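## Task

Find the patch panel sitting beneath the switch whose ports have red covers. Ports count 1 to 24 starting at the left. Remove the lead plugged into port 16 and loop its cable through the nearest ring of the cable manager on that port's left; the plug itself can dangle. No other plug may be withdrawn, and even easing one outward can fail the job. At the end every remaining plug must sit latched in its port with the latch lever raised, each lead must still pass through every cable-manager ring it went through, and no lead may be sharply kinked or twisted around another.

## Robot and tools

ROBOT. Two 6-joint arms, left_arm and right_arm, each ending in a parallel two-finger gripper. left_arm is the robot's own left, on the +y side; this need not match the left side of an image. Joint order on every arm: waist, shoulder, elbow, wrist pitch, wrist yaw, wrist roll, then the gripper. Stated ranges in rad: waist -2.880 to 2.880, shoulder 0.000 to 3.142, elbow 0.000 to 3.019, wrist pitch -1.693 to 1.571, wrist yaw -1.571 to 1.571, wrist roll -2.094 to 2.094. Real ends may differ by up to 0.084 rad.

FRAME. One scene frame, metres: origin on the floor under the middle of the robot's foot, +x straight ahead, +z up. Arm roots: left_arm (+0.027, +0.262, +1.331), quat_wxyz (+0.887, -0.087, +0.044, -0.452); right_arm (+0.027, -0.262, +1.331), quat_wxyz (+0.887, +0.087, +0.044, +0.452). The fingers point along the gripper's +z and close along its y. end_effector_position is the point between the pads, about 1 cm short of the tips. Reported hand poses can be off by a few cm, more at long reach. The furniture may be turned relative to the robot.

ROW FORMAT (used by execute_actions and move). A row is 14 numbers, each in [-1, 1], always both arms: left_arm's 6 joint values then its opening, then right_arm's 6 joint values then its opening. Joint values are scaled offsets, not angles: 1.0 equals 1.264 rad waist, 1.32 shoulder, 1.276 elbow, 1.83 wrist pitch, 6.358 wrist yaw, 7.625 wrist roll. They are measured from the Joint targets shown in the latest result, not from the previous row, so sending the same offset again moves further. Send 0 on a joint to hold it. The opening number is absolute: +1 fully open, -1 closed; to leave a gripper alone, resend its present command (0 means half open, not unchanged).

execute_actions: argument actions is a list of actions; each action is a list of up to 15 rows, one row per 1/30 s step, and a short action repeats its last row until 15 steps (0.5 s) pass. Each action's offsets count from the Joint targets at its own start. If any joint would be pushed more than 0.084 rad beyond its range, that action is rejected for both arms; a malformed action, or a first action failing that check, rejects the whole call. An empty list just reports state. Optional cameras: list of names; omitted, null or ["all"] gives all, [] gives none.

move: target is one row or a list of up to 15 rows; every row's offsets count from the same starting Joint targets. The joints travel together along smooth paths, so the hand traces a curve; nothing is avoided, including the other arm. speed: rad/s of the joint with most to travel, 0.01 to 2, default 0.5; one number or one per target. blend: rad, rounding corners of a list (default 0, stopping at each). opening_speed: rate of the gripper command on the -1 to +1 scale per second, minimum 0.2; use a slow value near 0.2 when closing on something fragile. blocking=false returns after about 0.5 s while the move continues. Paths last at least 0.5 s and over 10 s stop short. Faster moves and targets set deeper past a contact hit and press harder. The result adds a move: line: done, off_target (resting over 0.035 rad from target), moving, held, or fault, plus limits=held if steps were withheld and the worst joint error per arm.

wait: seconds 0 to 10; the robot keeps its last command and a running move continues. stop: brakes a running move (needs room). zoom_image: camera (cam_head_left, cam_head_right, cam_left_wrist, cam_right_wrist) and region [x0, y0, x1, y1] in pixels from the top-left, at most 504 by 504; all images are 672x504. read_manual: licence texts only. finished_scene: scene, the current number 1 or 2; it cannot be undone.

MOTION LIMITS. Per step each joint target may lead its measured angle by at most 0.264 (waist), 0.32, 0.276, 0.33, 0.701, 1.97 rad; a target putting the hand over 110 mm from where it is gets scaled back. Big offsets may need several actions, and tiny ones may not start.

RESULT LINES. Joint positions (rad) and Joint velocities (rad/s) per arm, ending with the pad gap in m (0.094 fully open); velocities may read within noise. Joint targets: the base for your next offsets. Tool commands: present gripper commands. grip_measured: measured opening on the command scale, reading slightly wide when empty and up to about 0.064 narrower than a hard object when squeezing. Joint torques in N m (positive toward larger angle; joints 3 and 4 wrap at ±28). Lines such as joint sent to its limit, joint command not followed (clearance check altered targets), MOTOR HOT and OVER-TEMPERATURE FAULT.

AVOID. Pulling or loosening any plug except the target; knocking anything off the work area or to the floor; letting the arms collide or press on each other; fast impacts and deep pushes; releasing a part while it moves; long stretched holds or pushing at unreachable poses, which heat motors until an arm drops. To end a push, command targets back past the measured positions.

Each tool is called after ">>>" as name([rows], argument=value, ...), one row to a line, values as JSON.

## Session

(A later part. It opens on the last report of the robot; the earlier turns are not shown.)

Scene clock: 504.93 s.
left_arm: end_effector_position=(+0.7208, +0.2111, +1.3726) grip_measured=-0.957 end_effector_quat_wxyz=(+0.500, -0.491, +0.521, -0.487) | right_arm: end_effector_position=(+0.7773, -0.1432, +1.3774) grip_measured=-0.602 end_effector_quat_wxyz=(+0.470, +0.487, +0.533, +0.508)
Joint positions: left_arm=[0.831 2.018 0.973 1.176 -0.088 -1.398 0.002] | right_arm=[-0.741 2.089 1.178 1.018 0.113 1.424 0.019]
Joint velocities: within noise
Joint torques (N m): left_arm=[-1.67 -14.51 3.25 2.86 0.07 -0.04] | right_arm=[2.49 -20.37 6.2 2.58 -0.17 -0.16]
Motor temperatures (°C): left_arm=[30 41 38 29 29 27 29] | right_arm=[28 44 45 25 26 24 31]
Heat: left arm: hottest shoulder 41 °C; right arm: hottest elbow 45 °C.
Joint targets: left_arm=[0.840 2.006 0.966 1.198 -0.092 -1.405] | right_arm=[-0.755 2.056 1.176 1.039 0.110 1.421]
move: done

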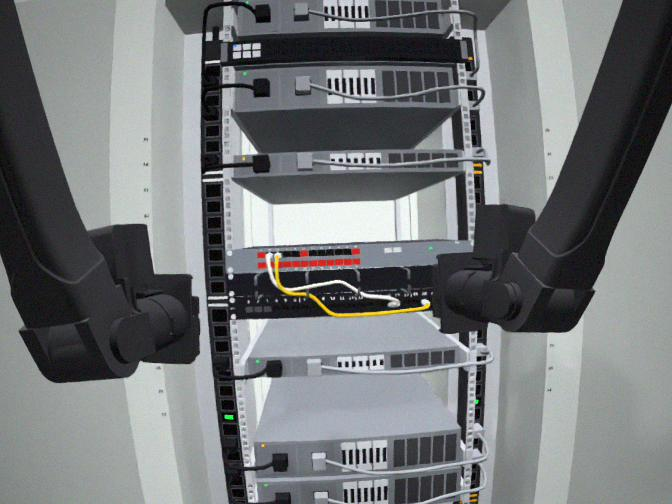

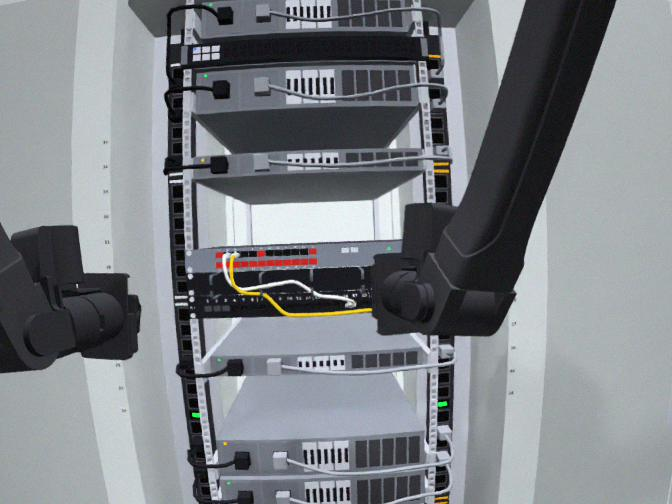

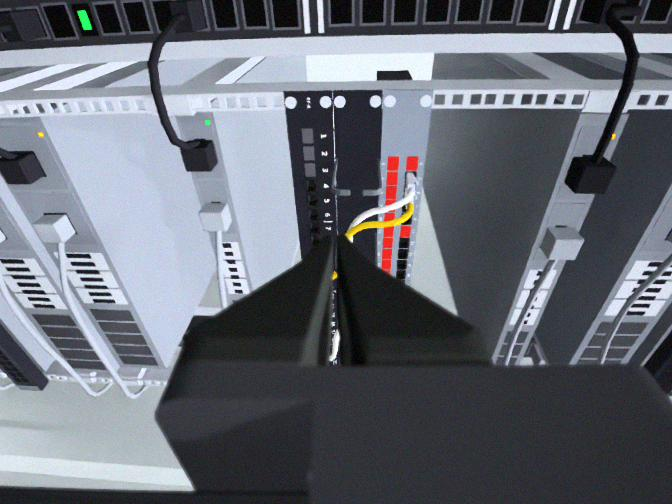

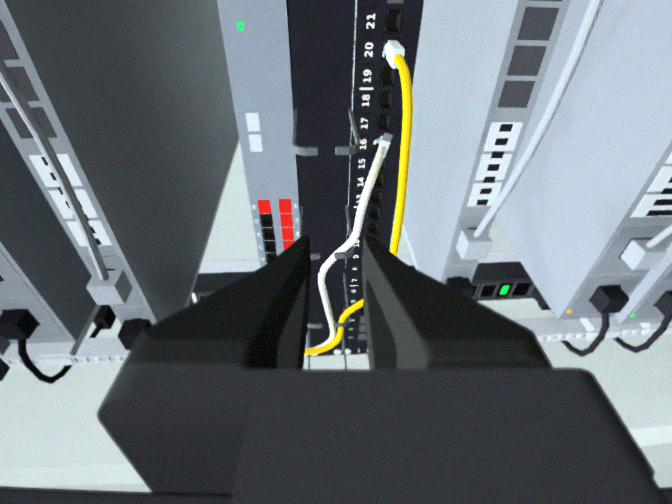

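>>> move(target=[0,0,0,0,0,0,-0.96,0.1535,0.2121,0.4710,-0.2131,-0.0610,0,-0.9], speed=0.35)

>>> zoom_image(camera="cam_right_wrist", region=[200, 0, 460, 200])

Scene clock: 510.77 s.
left_arm: end_effector_position=(+0.7207, +0.2112, +1.3727) grip_measured=-0.957 end_effector_quat_wxyz=(+0.500, -0.491, +0.521, -0.487) | right_arm: end_effector_position=(+0.8524, +0.0867, +1.3958) grip_measured=-0.898 end_effector_quat_wxyz=(+0.307, +0.328, +0.631, +0.632)
Joint positions: left_arm=[0.831 2.018 0.973 1.176 -0.088 -1.398 0.002] | right_arm=[-0.575 2.326 1.72 0.654 -0.276 1.424 0.005]
Joint velocities: within noise
Joint torques (N m): left_arm=[-1.38 -14.04 3.34 2.81 0.07 -0.09] | right_arm=[6.53 -21.71 13.64 1.55 -0.2 -0.16]
Motor temperatures (°C): left_arm=[30 40 38 29 29 27 29] | right_arm=[28 44 44 25 26 24 31]
Heat: left arm: hottest shoulder 40 °C; right arm: hottest shoulder 44 °C.
Joint targets: left_arm=[0.840 2.006 0.966 1.197 -0.092 -1.405] | right_arm=[-0.561 2.336 1.777 0.649 -0.278 1.421]
move: off_target (right_arm); right_arm: the elbow is farthest, 0.057 rad from its target

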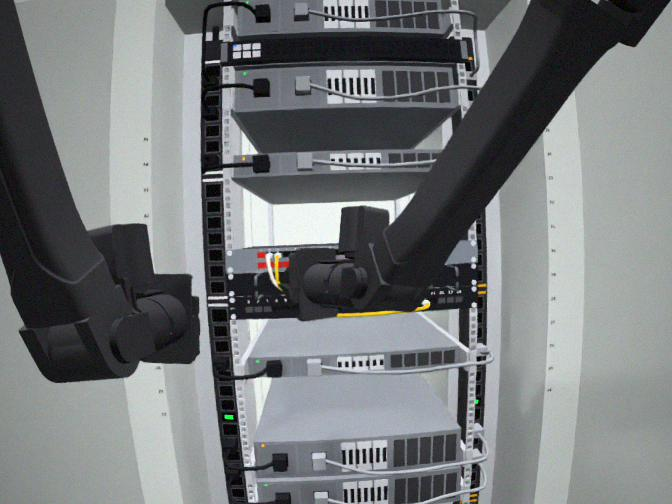

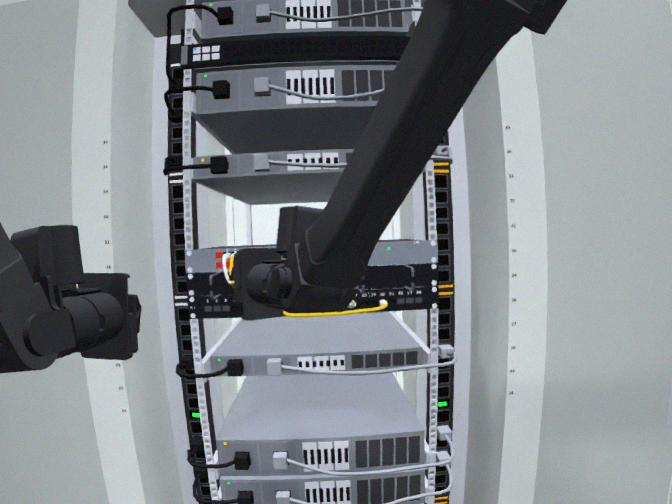

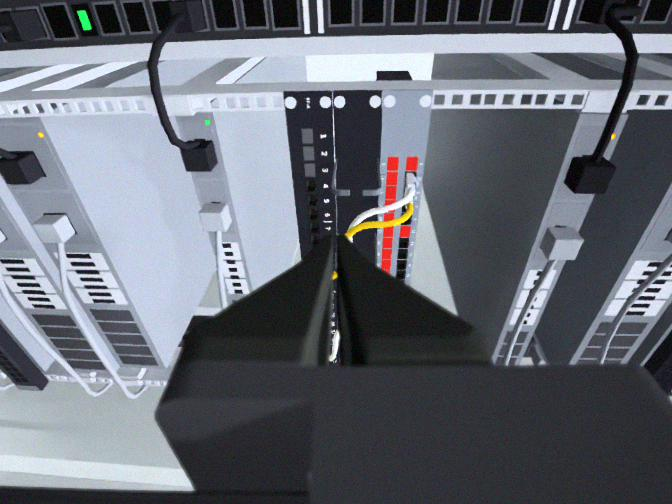

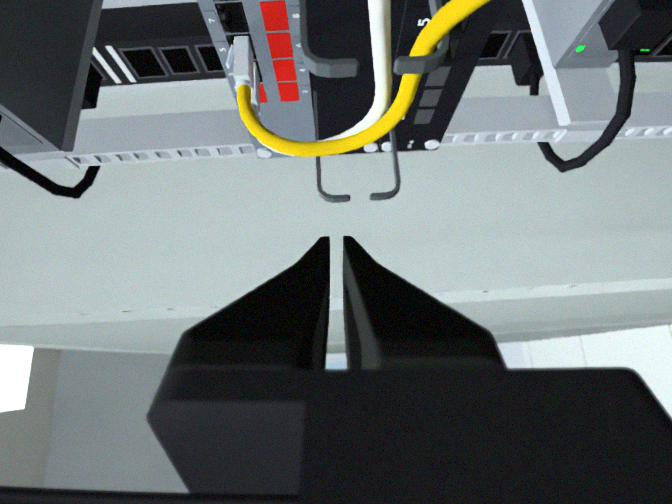

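Scaled by 1.938 from the camera's 672x504 image, which has a finer 960x720 frame.

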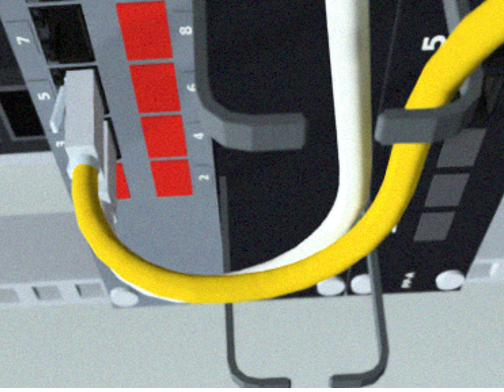

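>>> finished_scene(scene=1)

The scene is finished: the task was done.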